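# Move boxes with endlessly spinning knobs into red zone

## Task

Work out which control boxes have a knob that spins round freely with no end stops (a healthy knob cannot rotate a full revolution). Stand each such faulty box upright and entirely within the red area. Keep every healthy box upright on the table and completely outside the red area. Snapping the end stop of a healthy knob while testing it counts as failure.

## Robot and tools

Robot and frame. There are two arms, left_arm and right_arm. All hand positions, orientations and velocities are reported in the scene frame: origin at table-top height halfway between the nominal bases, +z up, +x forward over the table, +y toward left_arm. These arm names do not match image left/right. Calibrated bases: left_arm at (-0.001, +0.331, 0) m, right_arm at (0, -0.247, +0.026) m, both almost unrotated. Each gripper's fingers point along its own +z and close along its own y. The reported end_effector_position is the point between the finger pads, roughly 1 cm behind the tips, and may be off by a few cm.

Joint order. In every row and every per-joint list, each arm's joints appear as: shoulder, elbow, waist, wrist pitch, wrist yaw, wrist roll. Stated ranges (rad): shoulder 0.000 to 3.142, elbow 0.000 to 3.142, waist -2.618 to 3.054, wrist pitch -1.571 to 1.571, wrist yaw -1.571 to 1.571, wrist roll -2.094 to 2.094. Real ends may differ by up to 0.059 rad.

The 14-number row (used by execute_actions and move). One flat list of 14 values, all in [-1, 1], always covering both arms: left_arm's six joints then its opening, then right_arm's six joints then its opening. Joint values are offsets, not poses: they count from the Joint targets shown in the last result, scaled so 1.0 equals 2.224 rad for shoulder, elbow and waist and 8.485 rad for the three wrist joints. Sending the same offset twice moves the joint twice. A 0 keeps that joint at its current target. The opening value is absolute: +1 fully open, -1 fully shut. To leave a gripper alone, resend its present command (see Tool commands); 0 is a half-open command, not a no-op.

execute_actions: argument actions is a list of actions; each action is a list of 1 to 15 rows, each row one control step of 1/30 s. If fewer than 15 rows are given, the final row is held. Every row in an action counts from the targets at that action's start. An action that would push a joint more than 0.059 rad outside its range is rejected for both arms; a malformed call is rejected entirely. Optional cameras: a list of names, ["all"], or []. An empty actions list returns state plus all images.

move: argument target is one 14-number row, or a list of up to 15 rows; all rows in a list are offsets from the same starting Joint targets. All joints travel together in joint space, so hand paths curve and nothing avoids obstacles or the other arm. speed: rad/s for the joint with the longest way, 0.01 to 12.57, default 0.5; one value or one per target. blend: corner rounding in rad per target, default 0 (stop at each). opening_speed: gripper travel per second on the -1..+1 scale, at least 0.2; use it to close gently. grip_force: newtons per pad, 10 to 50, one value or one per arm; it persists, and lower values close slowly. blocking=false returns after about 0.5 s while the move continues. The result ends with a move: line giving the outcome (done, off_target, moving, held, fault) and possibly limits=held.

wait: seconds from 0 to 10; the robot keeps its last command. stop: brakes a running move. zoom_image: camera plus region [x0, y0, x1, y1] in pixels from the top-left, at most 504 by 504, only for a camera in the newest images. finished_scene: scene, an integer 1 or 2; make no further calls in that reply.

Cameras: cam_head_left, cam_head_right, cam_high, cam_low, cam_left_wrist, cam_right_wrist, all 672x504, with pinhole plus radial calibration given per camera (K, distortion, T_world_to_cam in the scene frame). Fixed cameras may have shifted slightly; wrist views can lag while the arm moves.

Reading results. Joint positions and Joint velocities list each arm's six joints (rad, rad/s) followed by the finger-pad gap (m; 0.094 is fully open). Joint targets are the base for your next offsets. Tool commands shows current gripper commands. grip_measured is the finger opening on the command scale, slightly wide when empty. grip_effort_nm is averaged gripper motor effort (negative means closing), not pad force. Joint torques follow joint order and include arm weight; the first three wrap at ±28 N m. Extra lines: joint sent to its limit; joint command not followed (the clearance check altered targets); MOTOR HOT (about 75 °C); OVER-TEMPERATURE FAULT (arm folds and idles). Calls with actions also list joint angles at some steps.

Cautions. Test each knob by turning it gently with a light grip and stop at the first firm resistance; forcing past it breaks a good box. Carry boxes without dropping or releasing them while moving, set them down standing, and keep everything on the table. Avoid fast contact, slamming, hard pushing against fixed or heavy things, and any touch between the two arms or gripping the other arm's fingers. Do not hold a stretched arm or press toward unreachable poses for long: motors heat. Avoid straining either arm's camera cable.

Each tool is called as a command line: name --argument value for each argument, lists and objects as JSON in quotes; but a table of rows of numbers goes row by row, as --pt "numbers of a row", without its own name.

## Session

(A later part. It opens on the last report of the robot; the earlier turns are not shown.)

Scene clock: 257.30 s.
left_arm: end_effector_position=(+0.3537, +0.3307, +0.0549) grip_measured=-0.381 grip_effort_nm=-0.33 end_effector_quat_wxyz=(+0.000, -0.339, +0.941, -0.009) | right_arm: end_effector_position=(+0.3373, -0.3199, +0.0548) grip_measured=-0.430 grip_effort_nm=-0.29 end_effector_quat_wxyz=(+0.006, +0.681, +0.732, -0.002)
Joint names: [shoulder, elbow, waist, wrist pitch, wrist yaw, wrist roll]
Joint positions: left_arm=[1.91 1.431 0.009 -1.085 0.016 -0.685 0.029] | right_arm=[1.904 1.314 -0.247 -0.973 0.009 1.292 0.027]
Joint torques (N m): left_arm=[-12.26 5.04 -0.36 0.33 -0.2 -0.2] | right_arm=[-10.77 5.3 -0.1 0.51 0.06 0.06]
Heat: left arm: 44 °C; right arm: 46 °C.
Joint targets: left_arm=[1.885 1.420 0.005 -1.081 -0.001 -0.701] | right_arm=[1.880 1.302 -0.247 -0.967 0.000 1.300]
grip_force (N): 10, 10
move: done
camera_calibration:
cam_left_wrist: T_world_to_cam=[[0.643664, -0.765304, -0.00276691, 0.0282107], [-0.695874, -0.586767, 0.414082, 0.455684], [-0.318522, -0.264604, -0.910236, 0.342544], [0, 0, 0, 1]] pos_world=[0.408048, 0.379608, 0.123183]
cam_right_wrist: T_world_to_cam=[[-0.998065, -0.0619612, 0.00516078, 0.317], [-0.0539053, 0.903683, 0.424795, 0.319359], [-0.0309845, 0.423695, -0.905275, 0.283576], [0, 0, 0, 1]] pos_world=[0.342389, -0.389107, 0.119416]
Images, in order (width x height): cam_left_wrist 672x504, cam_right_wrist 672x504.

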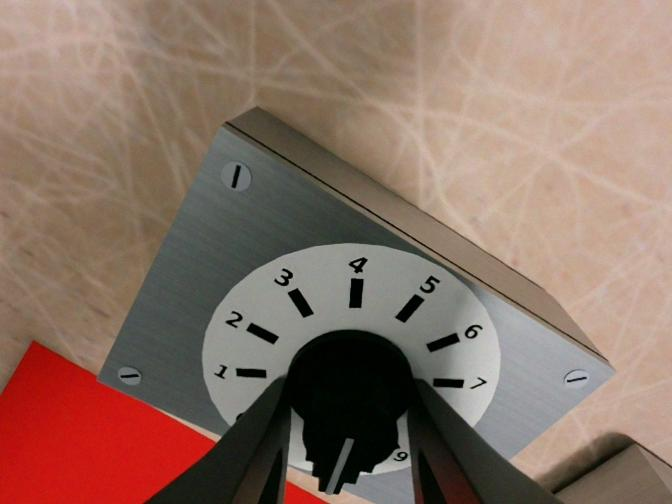

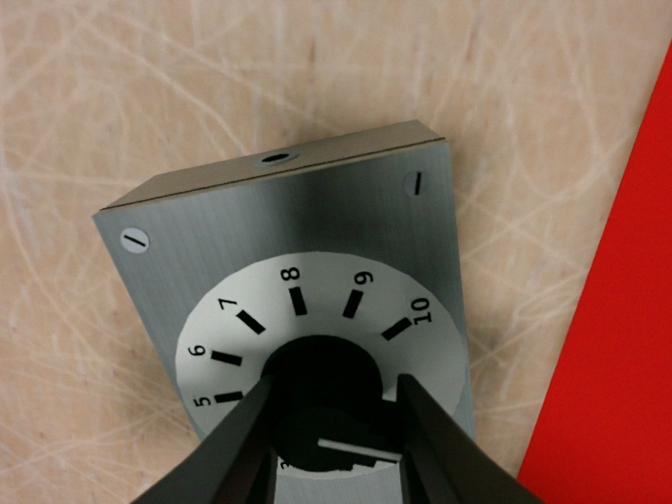

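move --target '[0.0049,0.0360,0.0013,-0.0101,0,0,-0.8,0.0022,0.0351,0,-0.0106,0,0,-0.8]' --speed 0.3 --grip_force 30 --cameras '["cam_left_wrist","cam_right_wrist","cam_low"]'

zoom_image --camera "cam_low" --region '[80, 200, 280, 340]'

Scene clock: 310.73 s.
left_arm: end_effector_position=(+0.3497, +0.3313, +0.0655) grip_measured=-0.411 grip_effort_nm=-0.70 end_effector_quat_wxyz=(-0.011, -0.340, +0.940, -0.003) | right_arm: end_effector_position=(+0.3317, -0.3186, +0.0631) grip_measured=-0.450 grip_effort_nm=-0.65 end_effector_quat_wxyz=(-0.009, +0.682, +0.731, -0.011)
Joint names: [shoulder, elbow, waist, wrist pitch, wrist yaw, wrist roll]
Joint positions: left_arm=[1.91 1.474 0.009 -1.154 0.012 -0.686 0.028] | right_arm=[1.904 1.349 -0.247 -1.043 0.009 1.293 0.026]
Joint torques (N m): left_arm=[-11.36 7.94 -0.14 0.09 -0.17 -0.2] | right_arm=[-10.26 9.29 -0.06 0.18 0.05 0.06]
Heat: left arm: 46 °C; right arm: 46 °C.
Joint targets: left_arm=[1.896 1.500 0.008 -1.166 -0.001 -0.701] | right_arm=[1.885 1.380 -0.247 -1.057 0.000 1.300]
grip_force (N): 30, 30
move: done
camera_calibration:
cam_left_wrist: T_world_to_cam=[[0.644467, -0.764319, -0.0218831, 0.0319449], [-0.684367, -0.589344, 0.429321, 0.444758], [-0.341035, -0.261707, -0.902887, 0.357529], [0, 0, 0, 1]] pos_world=[0.40572, 0.380099, 0.132564]
cam_right_wrist: T_world_to_cam=[[-0.997395, -0.0609979, 0.0385051, 0.309344], [-0.038349, 0.900497, 0.433169, 0.307659], [-0.0610961, 0.430564, -0.90049, 0.302243], [0, 0, 0, 1]] pos_world=[0.338803, -0.388311, 0.126987]
Images, in order (width x height): cam_low 672x504, cam_left_wrist 672x504, cam_right_wrist 672x504.

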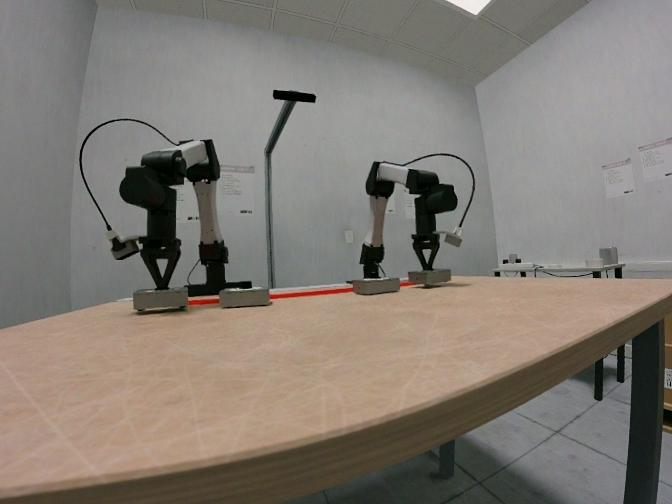

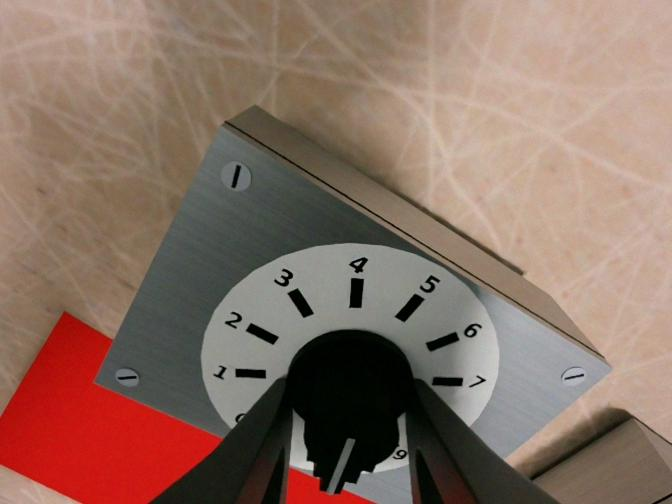

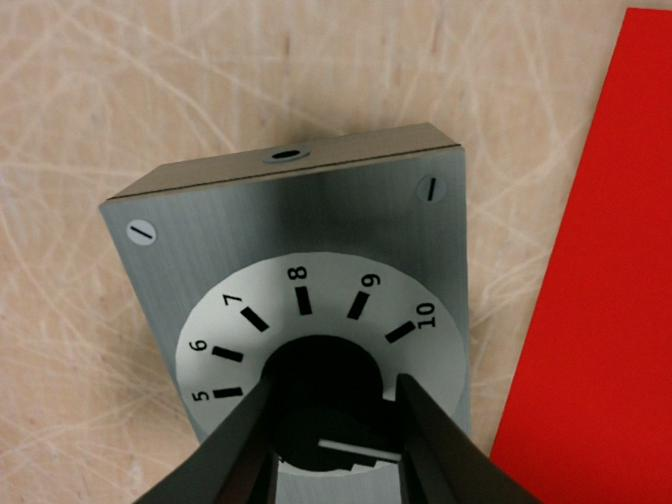

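Scaled by 2.520 from the camera's 672x504 image, which has a finer 960x720 frame.

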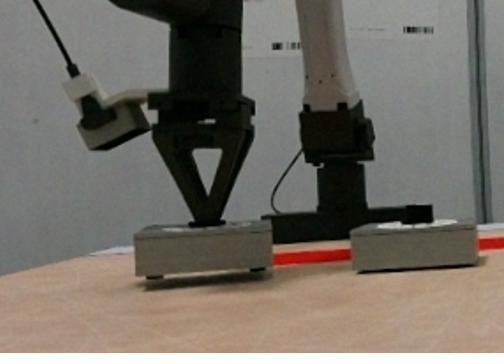

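move --target '[-0.2320,-0.2496,0,0.0042,0,0,-0.8,-0.2052,-0.2248,-0.0535,0.0050,0,0,-0.8]' --speed 0.5 --cameras '["cam_left_wrist","cam_right_wrist","cam_low","cam_high"]'

zoom_image --camera "cam_high" --region '[130, 250, 540, 450]'

Scene clock: 320.70 s.
left_arm: end_effector_position=(+0.2160, +0.3307, +0.0728) grip_measured=-0.411 grip_effort_nm=-0.70 end_effector_quat_wxyz=(-0.011, -0.340, +0.940, -0.002) | right_arm: end_effector_position=(+0.2105, -0.3188, +0.0742) grip_measured=-0.450 grip_effort_nm=-0.65 end_effector_quat_wxyz=(-0.007, +0.722, +0.692, -0.008)
Joint names: [shoulder, elbow, waist, wrist pitch, wrist yaw, wrist roll]
Joint positions: left_arm=[1.4 0.948 0.009 -1.139 0.011 -0.686 0.028] | right_arm=[1.449 0.888 -0.36 -1.029 0.009 1.293 0.026]
Joint torques (N m): left_arm=[-6.9 5.6 -0.13 0.32 -0.15 -0.2] | right_arm=[-6.35 5.71 -0.68 0.52 0.07 0.02]
Heat: left arm: 45 °C; right arm: 46 °C.
Joint targets: left_arm=[1.380 0.945 0.008 -1.131 -0.001 -0.701] | right_arm=[1.429 0.880 -0.366 -1.015 0.000 1.300]
grip_force (N): 30, 30
move: done
camera_calibration:
cam_left_wrist: T_world_to_cam=[[0.644446, -0.764272, -0.0240397, 0.117877], [-0.683885, -0.590156, 0.428972, 0.349945], [-0.342038, -0.260009, -0.902998, 0.317993], [0, 0, 0, 1]] pos_world=[0.272123, 0.379294, 0.139864]
cam_right_wrist: T_world_to_cam=[[-0.998118, 0.0526399, 0.031452, 0.224983], [0.0610647, 0.900039, 0.43151, 0.27746], [-0.00559337, 0.432619, -0.90156, 0.293931], [0, 0, 0, 1]] pos_world=[0.20926, -0.388728, 0.138193]
Images, in order (width x height): cam_high 672x504, cam_low 672x504, cam_left_wrist 672x504, cam_right_wrist 672x504.

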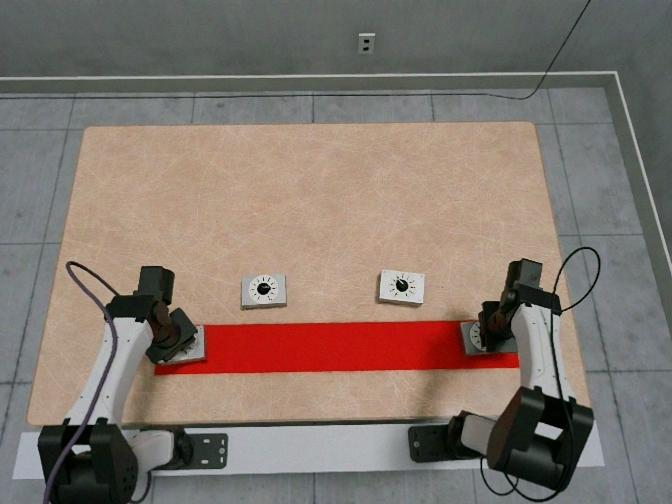

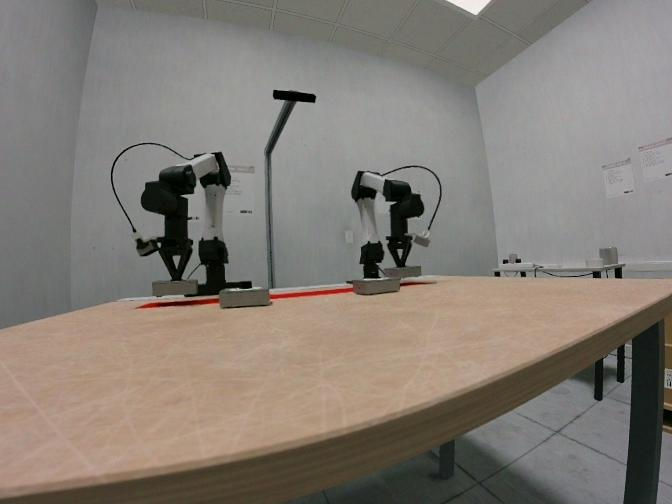

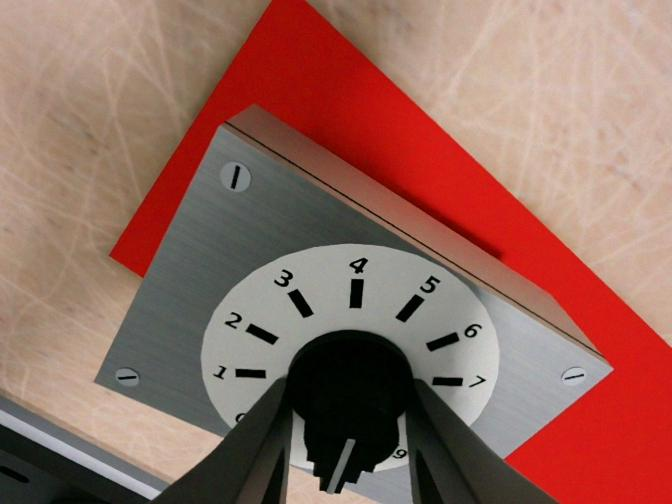

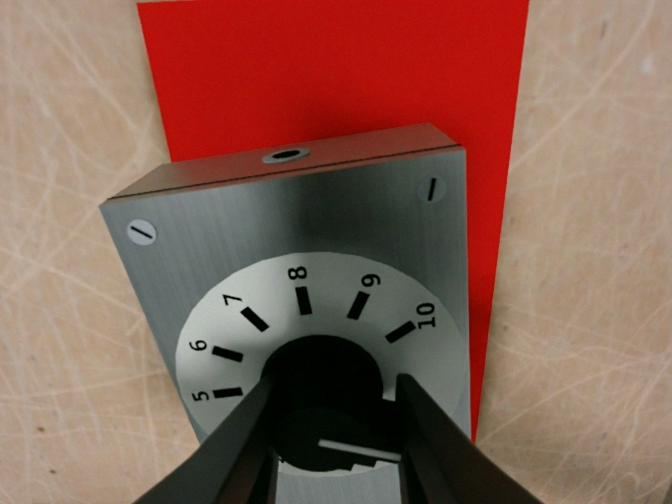

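Scaled by 1.229 from the camera's 672x504 image, which has a finer 960x720 frame.

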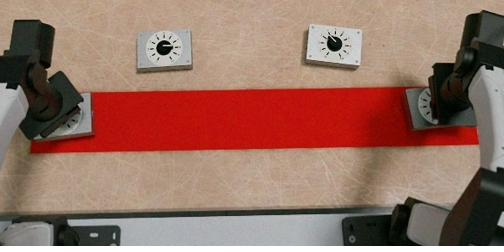

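move --target '[0,-0.0355,0,0.0107,0,0,-0.8,0.0022,-0.0337,0,0.0115,0,0,-0.8]' --speed 0.2 --cameras '["cam_low"]'

zoom_image --camera "cam_low" --region '[100, 220, 260, 320]'

zoom_image --camera "cam_low" --region '[340, 220, 480, 310]'

Scene clock: 349.70 s.
left_arm: end_effector_position=(+0.2137, +0.3307, +0.0535) grip_measured=-0.411 grip_effort_nm=-0.70 end_effector_quat_wxyz=(-0.006, -0.340, +0.940, -0.003) | right_arm: end_effector_position=(+0.2093, -0.3184, +0.0565) grip_measured=-0.450 grip_effort_nm=-0.65 end_effector_quat_wxyz=(+0.003, +0.722, +0.692, -0.003)
Joint names: [shoulder, elbow, waist, wrist pitch, wrist yaw, wrist roll]
Joint positions: left_arm=[1.4 0.87 0.009 -1.05 0.011 -0.687 0.028] | right_arm=[1.449 0.813 -0.36 -0.933 0.009 1.293 0.026]
Joint torques (N m): left_arm=[-6.79 5.5 -0.13 0.28 -0.15 -0.2] | right_arm=[-5.9 5.61 -0.62 0.57 0.07 0.06]
Heat: left arm: 42 °C; right arm: 43 °C.
Joint targets: left_arm=[1.380 0.866 0.008 -1.040 -0.001 -0.701] | right_arm=[1.434 0.805 -0.366 -0.917 0.000 1.300]
grip_force (N): 30, 30
move: done
Images, in order (width x height): cam_low 672x504.

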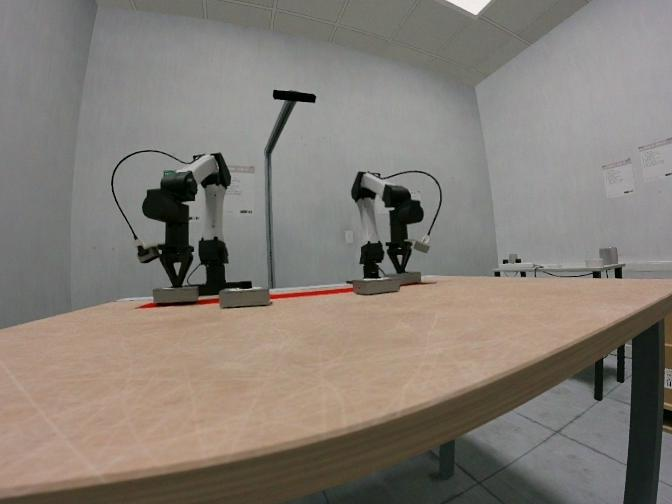

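Scaled by 3.150 from the camera's 672x504 image, which has a finer 960x720 frame.

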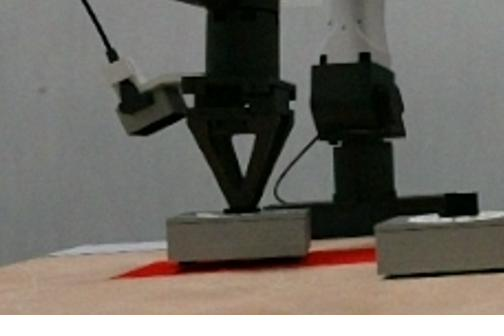

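Scaled by 3.600 from the camera's 672x504 image, which has a finer 960x720 frame.

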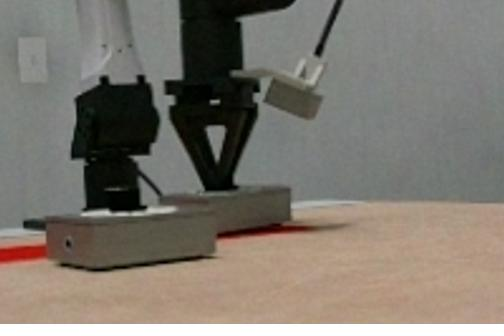

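move --pt "0 0 0 0 0 0 -0.8 0 -0.0036 0 0.0009 0 0 -0.8" --pt "0 0 0 0 0 0 0.3 0 -0.0036 0 0.0009 0 0 0.3" --pt "-0.0067 0.0728 0 -0.0229 0 0 0.3 -0.0146 0.0665 0 -0.0242 0 0 0.3" --pt "0.2869 0.3759 -0.2019 -0.0253 0 -0.0588 0.3 0.2095 0.2824 0.2788 -0.0220 0 0.0354 0.3" --speed '[0.3,0.3,0.5,1.2]' --blend '[0,0,0.05,0]' --grip_force 50 --cameras '["cam_left_wrist","cam_right_wrist","cam_high"]'

zoom_image --camera "cam_high" --region '[130, 250, 540, 450]'

Scene clock: 389.93 s.
left_arm: end_effector_position=(+0.3440, +0.1639, +0.0825) grip_measured=+0.298 grip_effort_nm=0.06 end_effector_quat_wxyz=(-0.002, -0.359, +0.933, -0.002) | right_arm: end_effector_position=(+0.3291, -0.1469, +0.0809) grip_measured=+0.297 grip_effort_nm=0.17 end_effector_quat_wxyz=(-0.003, +0.603, +0.798, -0.008)
Joint names: [shoulder, elbow, waist, wrist pitch, wrist yaw, wrist roll]
Joint positions: left_arm=[2.009 1.681 -0.447 -1.243 0.005 -1.184 0.061] | right_arm=[1.892 1.407 0.259 -1.101 0.005 1.593 0.061]
Joint torques (N m): left_arm=[-10.36 7.64 0.39 0.12 -0.11 -0.22] | right_arm=[-8.08 8.99 -0.55 0.31 0.12 0.09]
Heat: left arm: 40 °C; right arm: 41 °C.
Joint targets: left_arm=[2.018 1.702 -0.441 -1.255 -0.001 -1.200] | right_arm=[1.900 1.433 0.254 -1.104 0.000 1.601]
move: done
camera_calibration:
cam_left_wrist: T_world_to_cam=[[0.675409, -0.737223, -0.018031, -0.10746], [-0.666347, -0.620585, 0.413347, 0.335072], [-0.315919, -0.267163, -0.910395, 0.319995], [0, 0, 0, 1]] pos_world=[0.396946, 0.21421, 0.150884]
cam_right_wrist: T_world_to_cam=[[-0.964265, -0.26367, 0.0258977, 0.276886], [-0.227427, 0.873916, 0.429591, 0.203827], [-0.135903, 0.40835, -0.902652, 0.265696], [0, 0, 0, 1]] pos_world=[0.349456, -0.213618, 0.145098]
Images, in order (width x height): cam_high 672x504, cam_left_wrist 672x504, cam_right_wrist 672x504.

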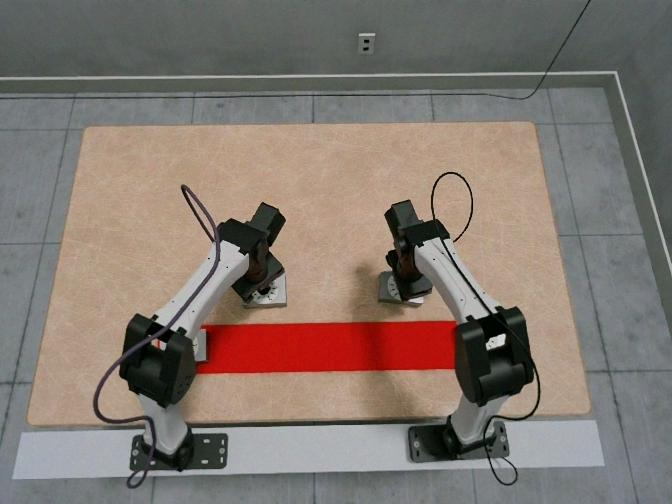

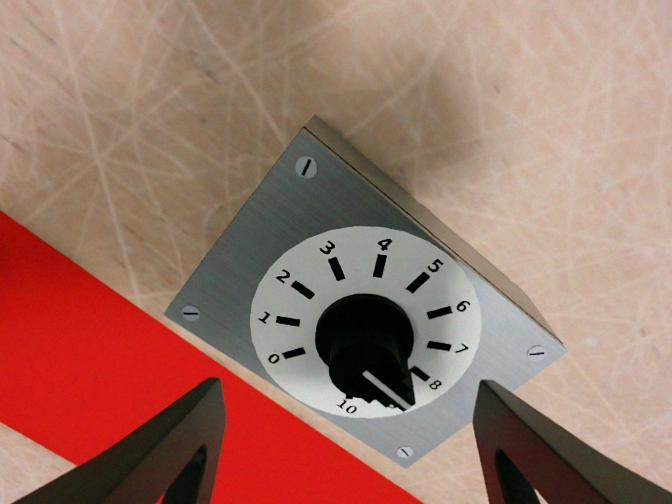

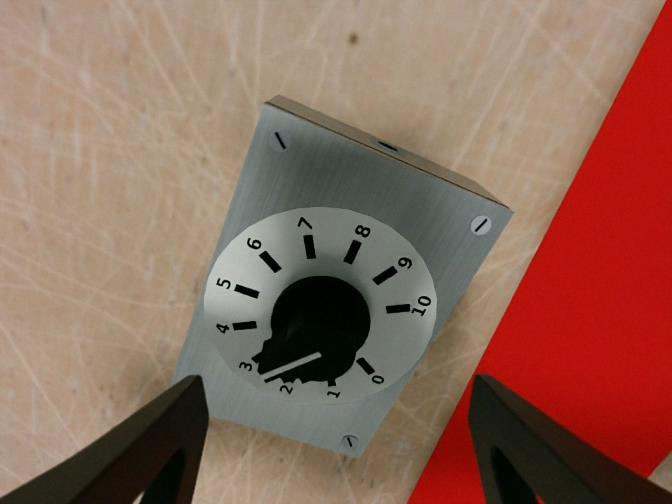

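Scaled by 1.229 from the camera's 672x504 image, which has a finer 960x720 frame.

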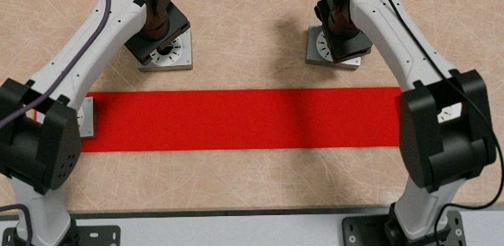

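move --pt "0 -0.0432 -0.0166 0.0140 0 0 0.0 0.0013 -0.0436 0.0054 0.0148 0 0 0.0" --pt "0 -0.0432 -0.0166 0.0140 0 0 -0.8 0.0013 -0.0436 0.0054 0.0148 0 0 -0.8" --speed 0.4 --grip_force 10 --cameras '["cam_left_wrist","cam_right_wrist"]'

Scene clock: 419.50 s.
left_arm: end_effector_position=(+0.3423, +0.1532, +0.0660) grip_measured=-0.498 grip_effort_nm=-0.33 end_effector_quat_wxyz=(+0.005, -0.347, +0.938, -0.009) | right_arm: end_effector_position=(+0.3372, -0.1444, +0.0669) grip_measured=-0.414 grip_effort_nm=-0.16 end_effector_quat_wxyz=(+0.012, +0.603, +0.797, +0.013)
Joint names: [shoulder, elbow, waist, wrist pitch, wrist yaw, wrist roll]
Joint positions: left_arm=[2.009 1.615 -0.474 -1.156 0.005 -1.185 0.024] | right_arm=[1.892 1.349 0.259 -0.993 0.005 1.593 0.028]
Joint velocities: left_arm=[within noise] | right_arm=[-0.012 -0.002 0.012 0.051 0.051 -0.037 -0.004]
Joint torques (N m): left_arm=[-10.35 5.3 -0.39 0.49 -0.12 -0.2] | right_arm=[-7.8 5.39 0.54 0.61 0.09 0.05]
Heat: left arm: 42 °C; right arm: 42 °C.
Joint targets: left_arm=[2.018 1.606 -0.478 -1.136 -0.001 -1.200] | right_arm=[1.903 1.336 0.266 -0.979 0.000 1.601]
grip_force (N): 10, 10
move: moving (right_arm; no rest 5 s after target 2's new numbers were sent)
camera_calibration:
cam_left_wrist: T_world_to_cam=[[0.657045, -0.753849, 0.00177541, -0.10694], [-0.689337, -0.59986, 0.406179, 0.339363], [-0.305133, -0.268102, -0.913792, 0.298257], [0, 0, 0, 1]] pos_world=[0.395208, 0.202917, 0.134893]
cam_right_wrist: T_world_to_cam=[[-0.964393, -0.26334, -0.0244653, 0.289283], [-0.247844, 0.867592, 0.431111, 0.215324], [-0.092303, 0.421824, -0.901967, 0.240365], [0, 0, 0, 1]] pos_world=[0.354536, -0.212025, 0.13105]
Images, in order (width x height): cam_left_wrist 672x504, cam_right_wrist 672x504.

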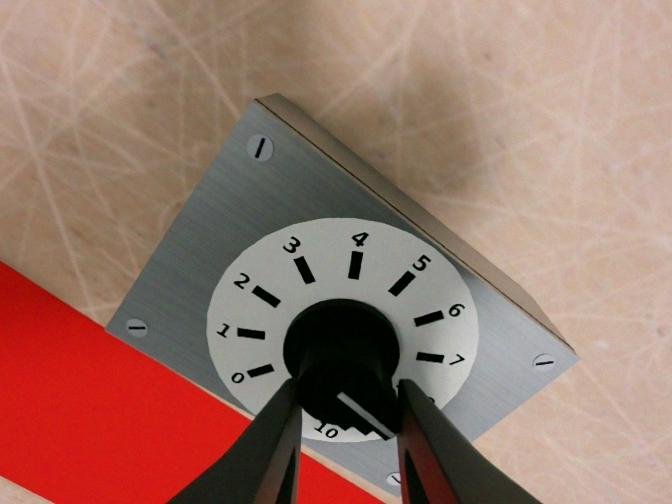

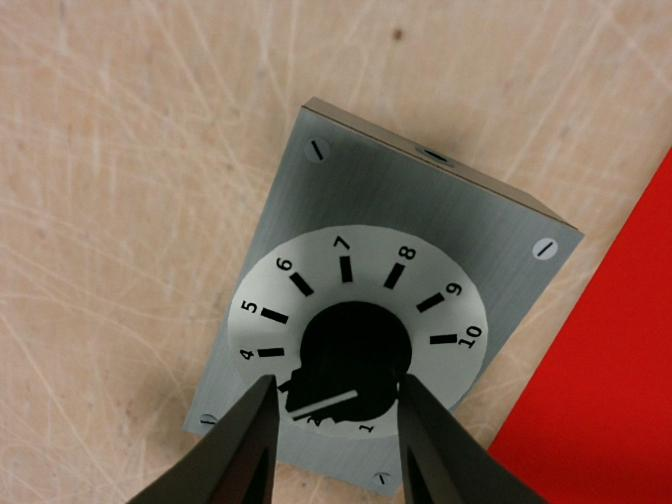

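move --pt "0 0 0 0 0 0 0.0 0 0 0 0 0 0 0.0" --pt "0.0153 0 0 0.0012 0 0 0.0 0.0162 0 0 0.0005 0 0 0.0" --speed 0.3 --grip_force 30 --cameras '["cam_left_wrist","cam_right_wrist"]'

Scene clock: 439.07 s.
left_arm: end_effector_position=(+0.3455, +0.1516, +0.0560) grip_measured=-0.002 grip_effort_nm=0.06 end_effector_quat_wxyz=(+0.003, -0.347, +0.938, -0.007) | right_arm: end_effector_position=(+0.3355, -0.1449, +0.0549) grip_measured=-0.003 grip_effort_nm=0.17 end_effector_quat_wxyz=(+0.003, +0.604, +0.797, +0.000)
Joint names: [shoulder, elbow, waist, wrist pitch, wrist yaw, wrist roll]
Joint positions: left_arm=[2.036 1.615 -0.474 -1.136 0.005 -1.185 0.047] | right_arm=[1.929 1.349 0.259 -0.988 0.005 1.595 0.047]
Joint torques (N m): left_arm=[-9.94 5.26 -0.39 0.38 -0.12 -0.2] | right_arm=[-8.08 5.18 0.7 0.5 0.09 0.03]
Heat: left arm: 43 °C; right arm: 42 °C.
Joint targets: left_arm=[2.052 1.606 -0.478 -1.126 -0.001 -1.200] | right_arm=[1.939 1.336 0.266 -0.974 0.000 1.601]
grip_force (N): 30, 30
move: done
camera_calibration:
cam_left_wrist: T_world_to_cam=[[0.657049, -0.753831, -0.00495663, -0.10983], [-0.686693, -0.601218, 0.408643, 0.343827], [-0.311028, -0.265095, -0.912681, 0.291161], [0, 0, 0, 1]] pos_world=[0.398827, 0.201107, 0.12469]
cam_right_wrist: T_world_to_cam=[[-0.965055, -0.261937, 0.00761052, 0.285814], [-0.233297, 0.872038, 0.430259, 0.216379], [-0.119337, 0.413449, -0.902673, 0.237507], [0, 0, 0, 1]] pos_world=[0.35465, -0.212022, 0.119117]
Images, in order (width x height): cam_left_wrist 672x504, cam_right_wrist 672x504.

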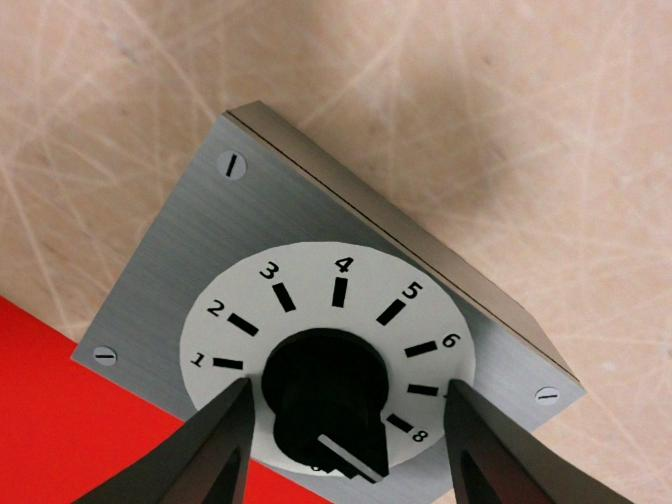

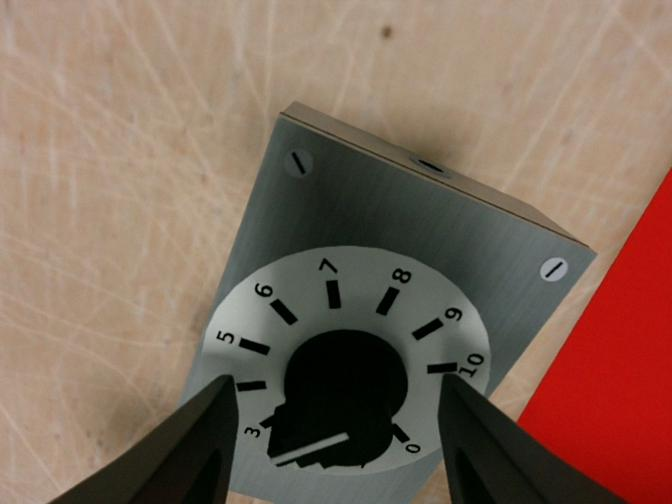

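move --target '[0,0,0.002,0,0,0,-0.8,0,0,0,0,0,0,-0.8]' --speed 0.3 --grip_force 10 --cameras '["cam_left_wrist","cam_right_wrist"]'

Scene clock: 450.40 s.
left_arm: end_effector_position=(+0.3421, +0.1543, +0.0560) grip_measured=-0.381 grip_effort_nm=-0.33 end_effector_quat_wxyz=(-0.001, -0.347, +0.938, +0.001) | right_arm: end_effector_position=(+0.3369, -0.1445, +0.0549) grip_measured=-0.444 grip_effort_nm=-0.25 end_effector_quat_wxyz=(+0.005, +0.604, +0.797, +0.002)
Joint names: [shoulder, elbow, waist, wrist pitch, wrist yaw, wrist roll]
Joint positions: left_arm=[2.036 1.615 -0.474 -1.153 0 -1.185 0.029] | right_arm=[1.929 1.349 0.259 -0.982 0.005 1.595 0.026]
Joint torques (N m): left_arm=[-9.96 5.23 -0.05 0.51 -0.08 -0.2] | right_arm=[-8.03 5.3 0.58 0.49 0.1 0.04]
Heat: left arm: 44 °C; right arm: 44 °C.
Joint targets: left_arm=[2.052 1.606 -0.473 -1.126 -0.001 -1.200] | right_arm=[1.939 1.336 0.266 -0.974 0.000 1.601]
grip_force (N): 10, 10
move: done
camera_calibration:
cam_left_wrist: T_world_to_cam=[[0.65685, -0.75368, -0.0227013, -0.104482], [-0.681421, -0.606226, 0.410067, 0.34198], [-0.322821, -0.253883, -0.911773, 0.293049], [0, 0, 0, 1]] pos_world=[0.396264, 0.202972, 0.124587]
cam_right_wrist: T_world_to_cam=[[-0.965077, -0.261961, 0.00148549, 0.287684], [-0.235833, 0.87126, 0.430451, 0.217086], [-0.114056, 0.415068, -0.902613, 0.235977], [0, 0, 0, 1]] pos_world=[0.355748, -0.211723, 0.119124]
Images, in order (width x height): cam_left_wrist 672x504, cam_right_wrist 672x504.

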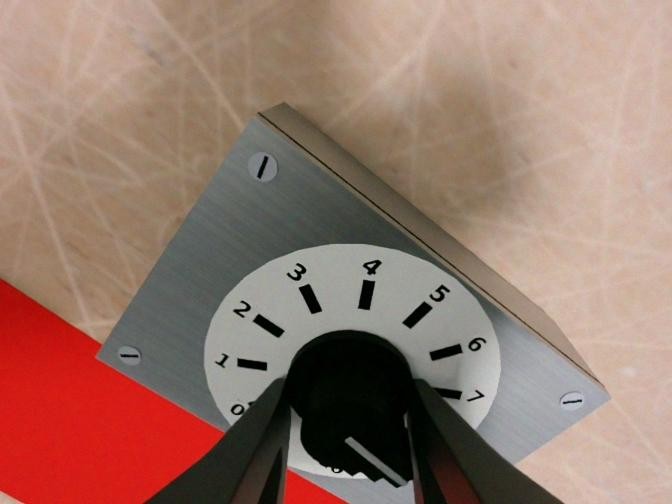

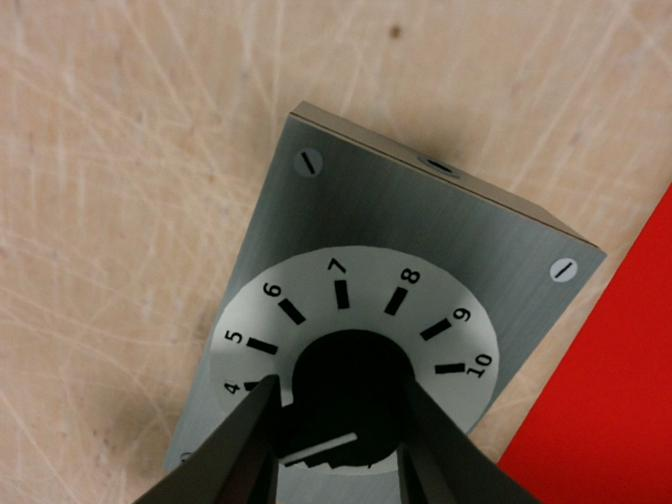

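move --target '[0,0,0,0,0,0.0825,-0.8,0,0,0,0,0,-0.165,-0.8]' --speed 0.8 --cameras '["cam_left_wrist","cam_right_wrist"]'

move --target '[0,0,0,0,0,0.0177,-0.8,0,0,0,0,0,-0.0236,-0.8]' --speed 0.4 --cameras '["cam_left_wrist","cam_right_wrist"]'

Scene clock: 458.23 s.
left_arm: end_effector_position=(+0.3416, +0.1577, +0.0560) grip_measured=-0.381 grip_effort_nm=-0.33 end_effector_quat_wxyz=(-0.002, -0.022, +1.000, +0.008) | right_arm: end_effector_position=(+0.3353, -0.1436, +0.0549) grip_measured=-0.446 grip_effort_nm=-0.29 end_effector_quat_wxyz=(+0.002, -0.046, +0.999, -0.001)
Joint names: [shoulder, elbow, waist, wrist pitch, wrist yaw, wrist roll]
Joint positions: left_arm=[2.036 1.615 -0.472 -1.161 -0.011 -0.518 0.029] | right_arm=[1.929 1.349 0.261 -0.988 0.002 0.209 0.026]
Joint torques (N m): left_arm=[-9.98 5.24 -0.23 0.61 0.04 0.11] | right_arm=[-8.09 5.34 0.5 0.6 0.08 -0.12]
Heat: left arm: 44 °C; right arm: 45 °C.
Joint targets: left_arm=[2.052 1.606 -0.473 -1.126 -0.001 -0.500] | right_arm=[1.939 1.336 0.266 -0.974 0.000 0.201]
grip_force (N): 10, 10
move: done
camera_calibration:
cam_left_wrist: T_world_to_cam=[[0.0513502, -0.998071, -0.0348792, 0.144502], [-0.90874, -0.061182, 0.412853, 0.335223], [-0.414191, 0.010496, -0.910129, 0.283191], [0, 0, 0, 1]] pos_world=[0.414505, 0.16176, 0.124383]
cam_right_wrist: T_world_to_cam=[[0.08192, -0.996569, 0.0117871, -0.170815], [-0.899549, -0.0688428, 0.43136, 0.303379], [-0.429069, -0.0459401, -0.902103, 0.274764], [0, 0, 0, 1]] pos_world=[0.40479, -0.13672, 0.119014]
Images, in order (width x height): cam_left_wrist 672x504, cam_right_wrist 672x504.

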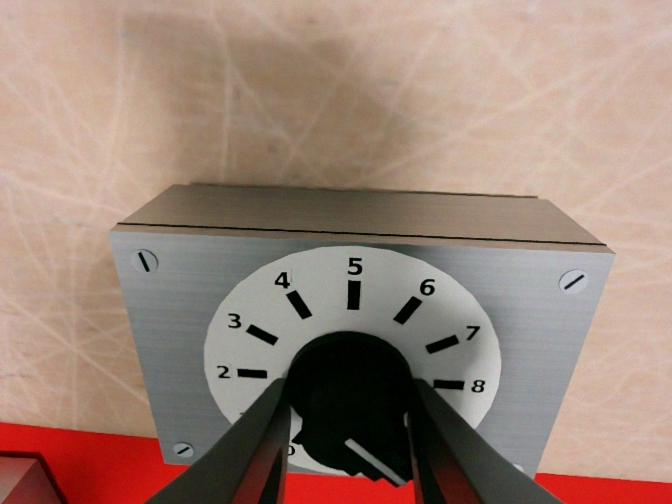

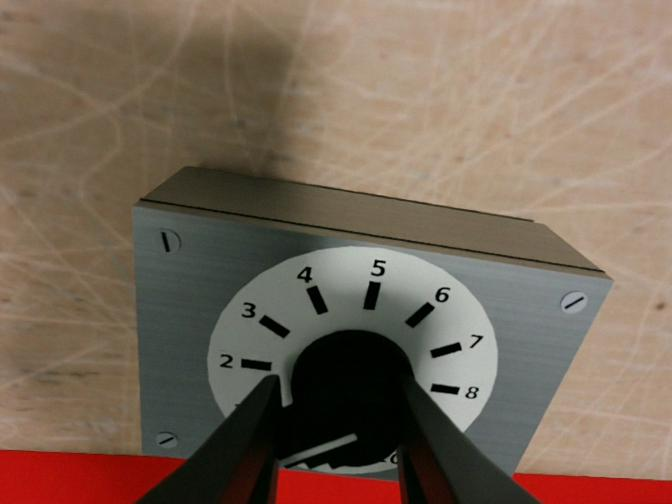

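Scene clock: 459.47 s.
left_arm: end_effector_position=(+0.3416, +0.1584, +0.0560) grip_measured=-0.381 grip_effort_nm=-0.33 end_effector_quat_wxyz=(-0.003, +0.053, +0.999, +0.009) | right_arm: end_effector_position=(+0.3352, -0.1437, +0.0549) grip_measured=-0.446 grip_effort_nm=-0.29 end_effector_quat_wxyz=(+0.002, -0.145, +0.989, -0.001)
Joint names: [shoulder, elbow, waist, wrist pitch, wrist yaw, wrist roll]
Joint positions: left_arm=[2.036 1.615 -0.472 -1.162 -0.014 -0.368 0.029] | right_arm=[1.929 1.349 0.261 -0.988 0.002 0.009 0.026]
Joint torques (N m): left_arm=[-9.98 5.24 -0.25 0.63 0.08 0.15] | right_arm=[-8.1 5.34 0.32 0.63 0.06 -0.11]
Heat: left arm: 44 °C; right arm: 45 °C.
Joint targets: left_arm=[2.052 1.606 -0.474 -1.126 -0.001 -0.350] | right_arm=[1.939 1.336 0.266 -0.974 0.000 0.000]
grip_force (N): 10, 10
move: off_target (left_arm); left_arm: the wrist pitch is farthest, 0.036 rad from its target
camera_calibration:
cam_left_wrist: T_world_to_cam=[[-0.0979341, -0.994501, -0.0371105, 0.195748], [-0.906693, 0.0737905, 0.415285, 0.312988], [-0.410263, 0.0743185, -0.908934, 0.271631], [0, 0, 0, 1]] pos_world=[0.414394, 0.151389, 0.12418]
cam_right_wrist: T_world_to_cam=[[0.278508, -0.960351, 0.012582, -0.231544], [-0.867679, -0.245973, 0.432007, 0.267198], [-0.411784, -0.131235, -0.901782, 0.256637], [0, 0, 0, 1]] pos_world=[0.402008, -0.122961, 0.118913]
Images, in order (width x height): cam_left_wrist 672x504, cam_right_wrist 672x504.

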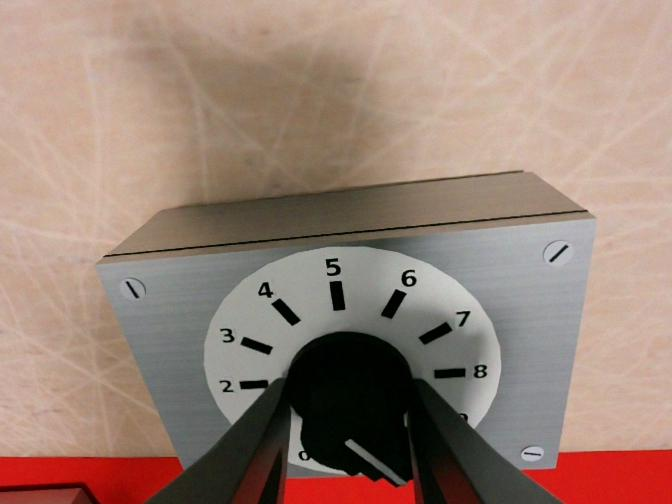

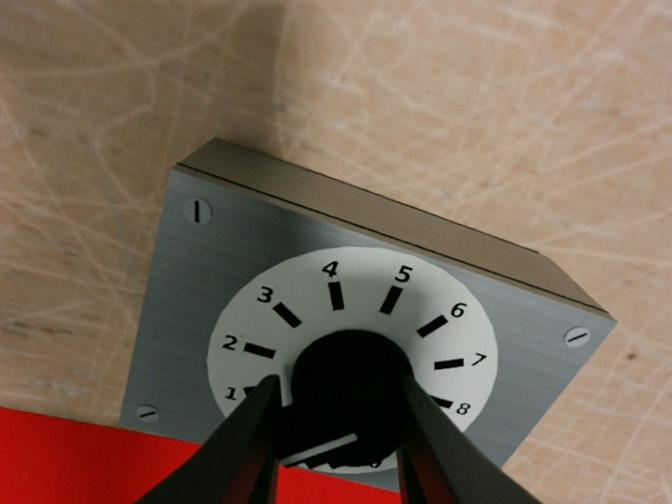

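move --target '[0,0,0,0,0,0.0118,-0.8,0,0,0,0,0,-0.0177,-0.8]' --speed 0.4 --cameras '["cam_left_wrist","cam_right_wrist"]'

move --target '[0,0,0,0,0,0.0118,-0.8,0,0,0,0,0,-0.0177,-0.8]' --speed 0.4 --cameras '["cam_left_wrist","cam_right_wrist"]'

Scene clock: 474.73 s.
left_arm: end_effector_position=(+0.3416, +0.1590, +0.0560) grip_measured=-0.381 grip_effort_nm=-0.33 end_effector_quat_wxyz=(-0.003, +0.102, +0.995, +0.010) | right_arm: end_effector_position=(+0.3351, -0.1437, +0.0549) grip_measured=-0.446 grip_effort_nm=-0.29 end_effector_quat_wxyz=(+0.001, -0.219, +0.976, -0.001)
Joint names: [shoulder, elbow, waist, wrist pitch, wrist yaw, wrist roll]
Joint positions: left_arm=[2.036 1.615 -0.472 -1.163 -0.017 -0.268 0.029] | right_arm=[1.929 1.349 0.261 -0.988 0.002 -0.141 0.026]
Joint torques (N m): left_arm=[-9.98 5.23 -0.25 0.63 0.11 0.13] | right_arm=[-8.08 5.33 0.38 0.61 0.08 -0.11]
Heat: left arm: 45 °C; right arm: 46 °C.
Joint targets: left_arm=[2.052 1.606 -0.474 -1.126 -0.001 -0.250] | right_arm=[1.939 1.336 0.266 -0.974 0.000 -0.150]
grip_force (N): 10, 10
move: off_target (left_arm); left_arm: the wrist pitch is farthest, 0.037 rad from its target
camera_calibration:
cam_left_wrist: T_world_to_cam=[[-0.196759, -0.979657, -0.0394626, 0.227785], [-0.894354, 0.162842, 0.41667, 0.294564], [-0.401768, 0.117277, -0.908201, 0.261863], [0, 0, 0, 1]] pos_world=[0.413471, 0.144473, 0.124078]
cam_right_wrist: T_world_to_cam=[[0.419215, -0.907795, 0.0129389, -0.271177], [-0.820782, -0.372864, 0.43277, 0.23308], [-0.388042, -0.192043, -0.901412, 0.239929], [0, 0, 0, 1]] pos_world=[0.398091, -0.113189, 0.118913]
Images, in order (width x height): cam_left_wrist 672x504, cam_right_wrist 672x504.

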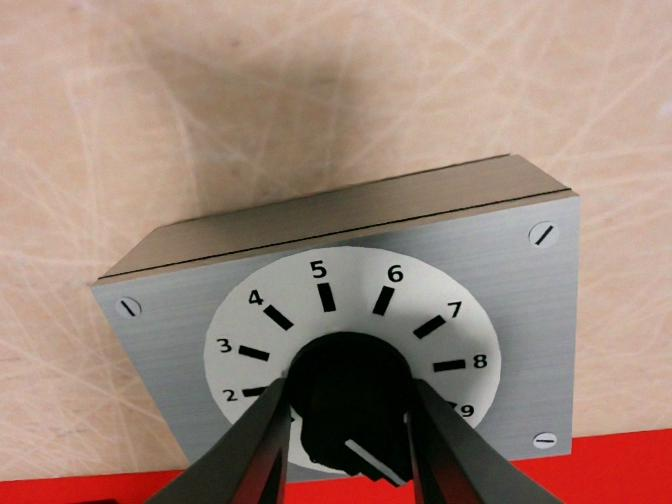

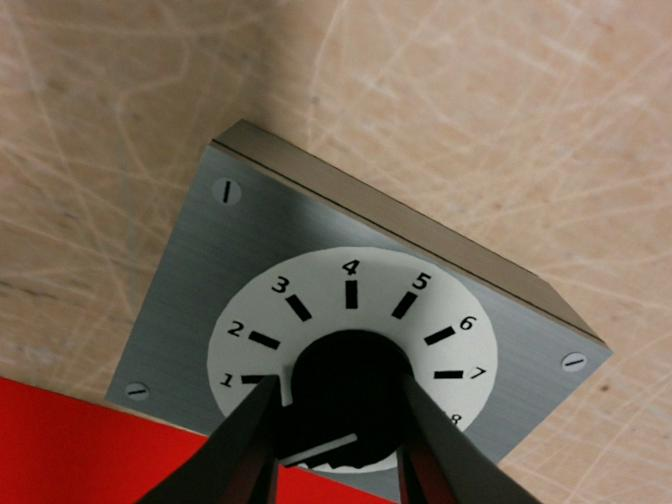

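Scene clock: 475.80 s.
left_arm: end_effector_position=(+0.3442, +0.1578, +0.0560) grip_measured=-0.381 grip_effort_nm=-0.33 end_effector_quat_wxyz=(+0.002, +0.151, +0.988, +0.009) | right_arm: end_effector_position=(+0.3360, -0.1434, +0.0549) grip_measured=-0.446 grip_effort_nm=-0.29 end_effector_quat_wxyz=(+0.003, -0.290, +0.957, -0.001)
Joint names: [shoulder, elbow, waist, wrist pitch, wrist yaw, wrist roll]
Joint positions: left_arm=[2.036 1.615 -0.472 -1.152 -0.018 -0.17 0.029] | right_arm=[1.929 1.349 0.261 -0.985 0.002 -0.288 0.026]
Joint torques (N m): left_arm=[-10 5.26 -0.27 0.54 0.12 0.14] | right_arm=[-8.03 5.41 0.4 0.59 0.07 -0.12]
Heat: left arm: 45 °C; right arm: 46 °C.
Joint targets: left_arm=[2.052 1.606 -0.474 -1.126 -0.001 -0.149] | right_arm=[1.939 1.336 0.266 -0.974 0.000 -0.300]
grip_force (N): 10, 10
move: done
camera_calibration:
cam_left_wrist: T_world_to_cam=[[-0.291438, -0.955863, -0.0372825, 0.255874], [-0.877578, 0.251653, 0.408077, 0.277742], [-0.380684, 0.151648, -0.912186, 0.250595], [0, 0, 0, 1]] pos_world=[0.413709, 0.136684, 0.124788]
cam_right_wrist: T_world_to_cam=[[0.54746, -0.836709, 0.0143015, -0.304308], [-0.758925, -0.48922, 0.429763, 0.196578], [-0.352591, -0.246132, -0.902828, 0.220684], [0, 0, 0, 1]] pos_world=[0.393596, -0.10413, 0.11911]
Images, in order (width x height): cam_left_wrist 672x504, cam_right_wrist 672x504.

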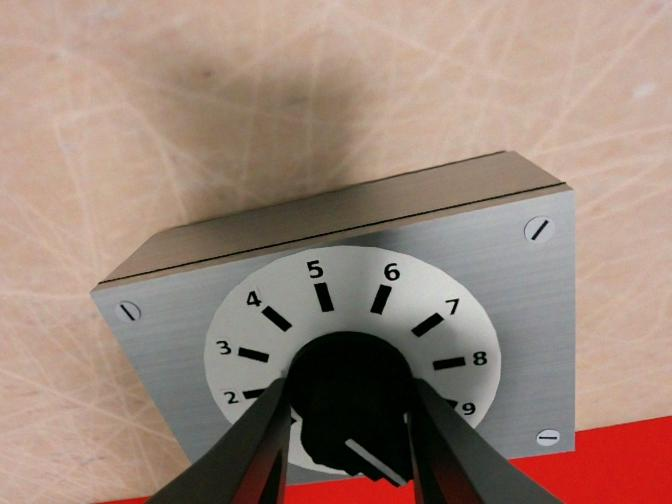

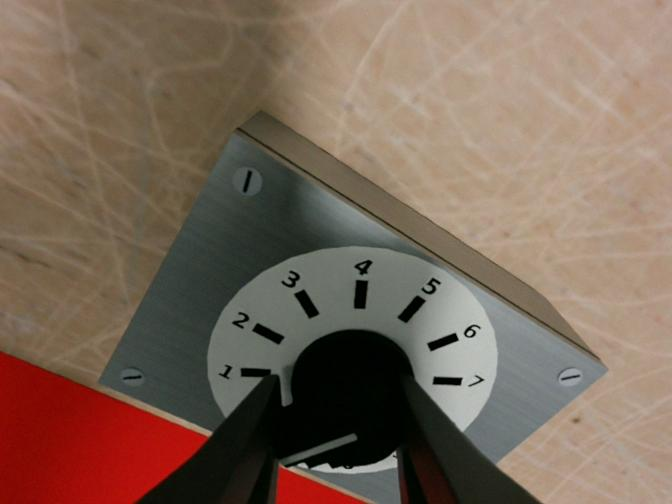

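move --pt "0 0 0 0 0 0 0.0 0 0 0 0 0 0 0.0" --pt "0 0.06 0 -0.0158 0 0 0.0 0 0.06 0 -0.0158 0 0 0.0" --pt "-0.22 0.10 0.1 -0.0158 0 0 0.0 -0.22 0.10 -0.1 -0.0158 0 0 0.0" --speed 0.6 --blend '[0,0.05,0]' --grip_force 50 --cameras '["cam_high"]'

zoom_image --camera "cam_high" --region '[130, 250, 540, 400]'

Scene clock: 495.43 s.
left_arm: end_effector_position=(+0.3626, +0.2371, +0.2911) grip_measured=-0.002 grip_effort_nm=0.06 end_effector_quat_wxyz=(+0.281, +0.043, +0.957, -0.058) | right_arm: end_effector_position=(+0.3583, -0.2162, +0.2750) grip_measured=-0.003 grip_effort_nm=0.17 end_effector_quat_wxyz=(+0.279, -0.181, +0.943, -0.030)
Joint names: [shoulder, elbow, waist, wrist pitch, wrist yaw, wrist roll]
Joint positions: left_arm=[1.56 1.819 -0.253 -1.246 -0.004 -0.165 0.047] | right_arm=[1.449 1.541 0.048 -1.095 0.002 -0.293 0.047]
Joint torques (N m): left_arm=[-6.97 6.99 0.06 1.24 0 0.1] | right_arm=[-5.41 9.01 -0.49 1.4 0.05 -0.1]
Heat: left arm: 45 °C; right arm: 47 °C.
Joint targets: left_arm=[1.562 1.829 -0.251 -1.260 -0.001 -0.150] | right_arm=[1.450 1.559 0.044 -1.108 0.000 -0.300]
move: done
Images, in order (width x height): cam_high 672x504.

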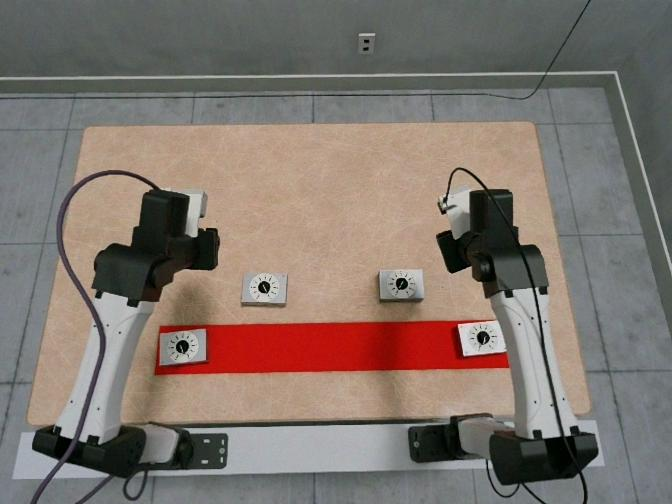

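Scaled by 1.229 from the camera's 672x504 image, which has a finer 960x720 frame.

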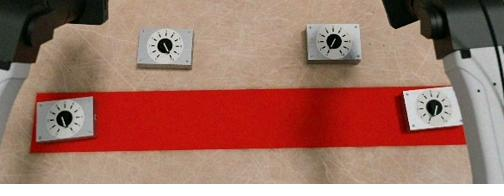

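finished_scene --scene 1

The scene is finished: the task was done.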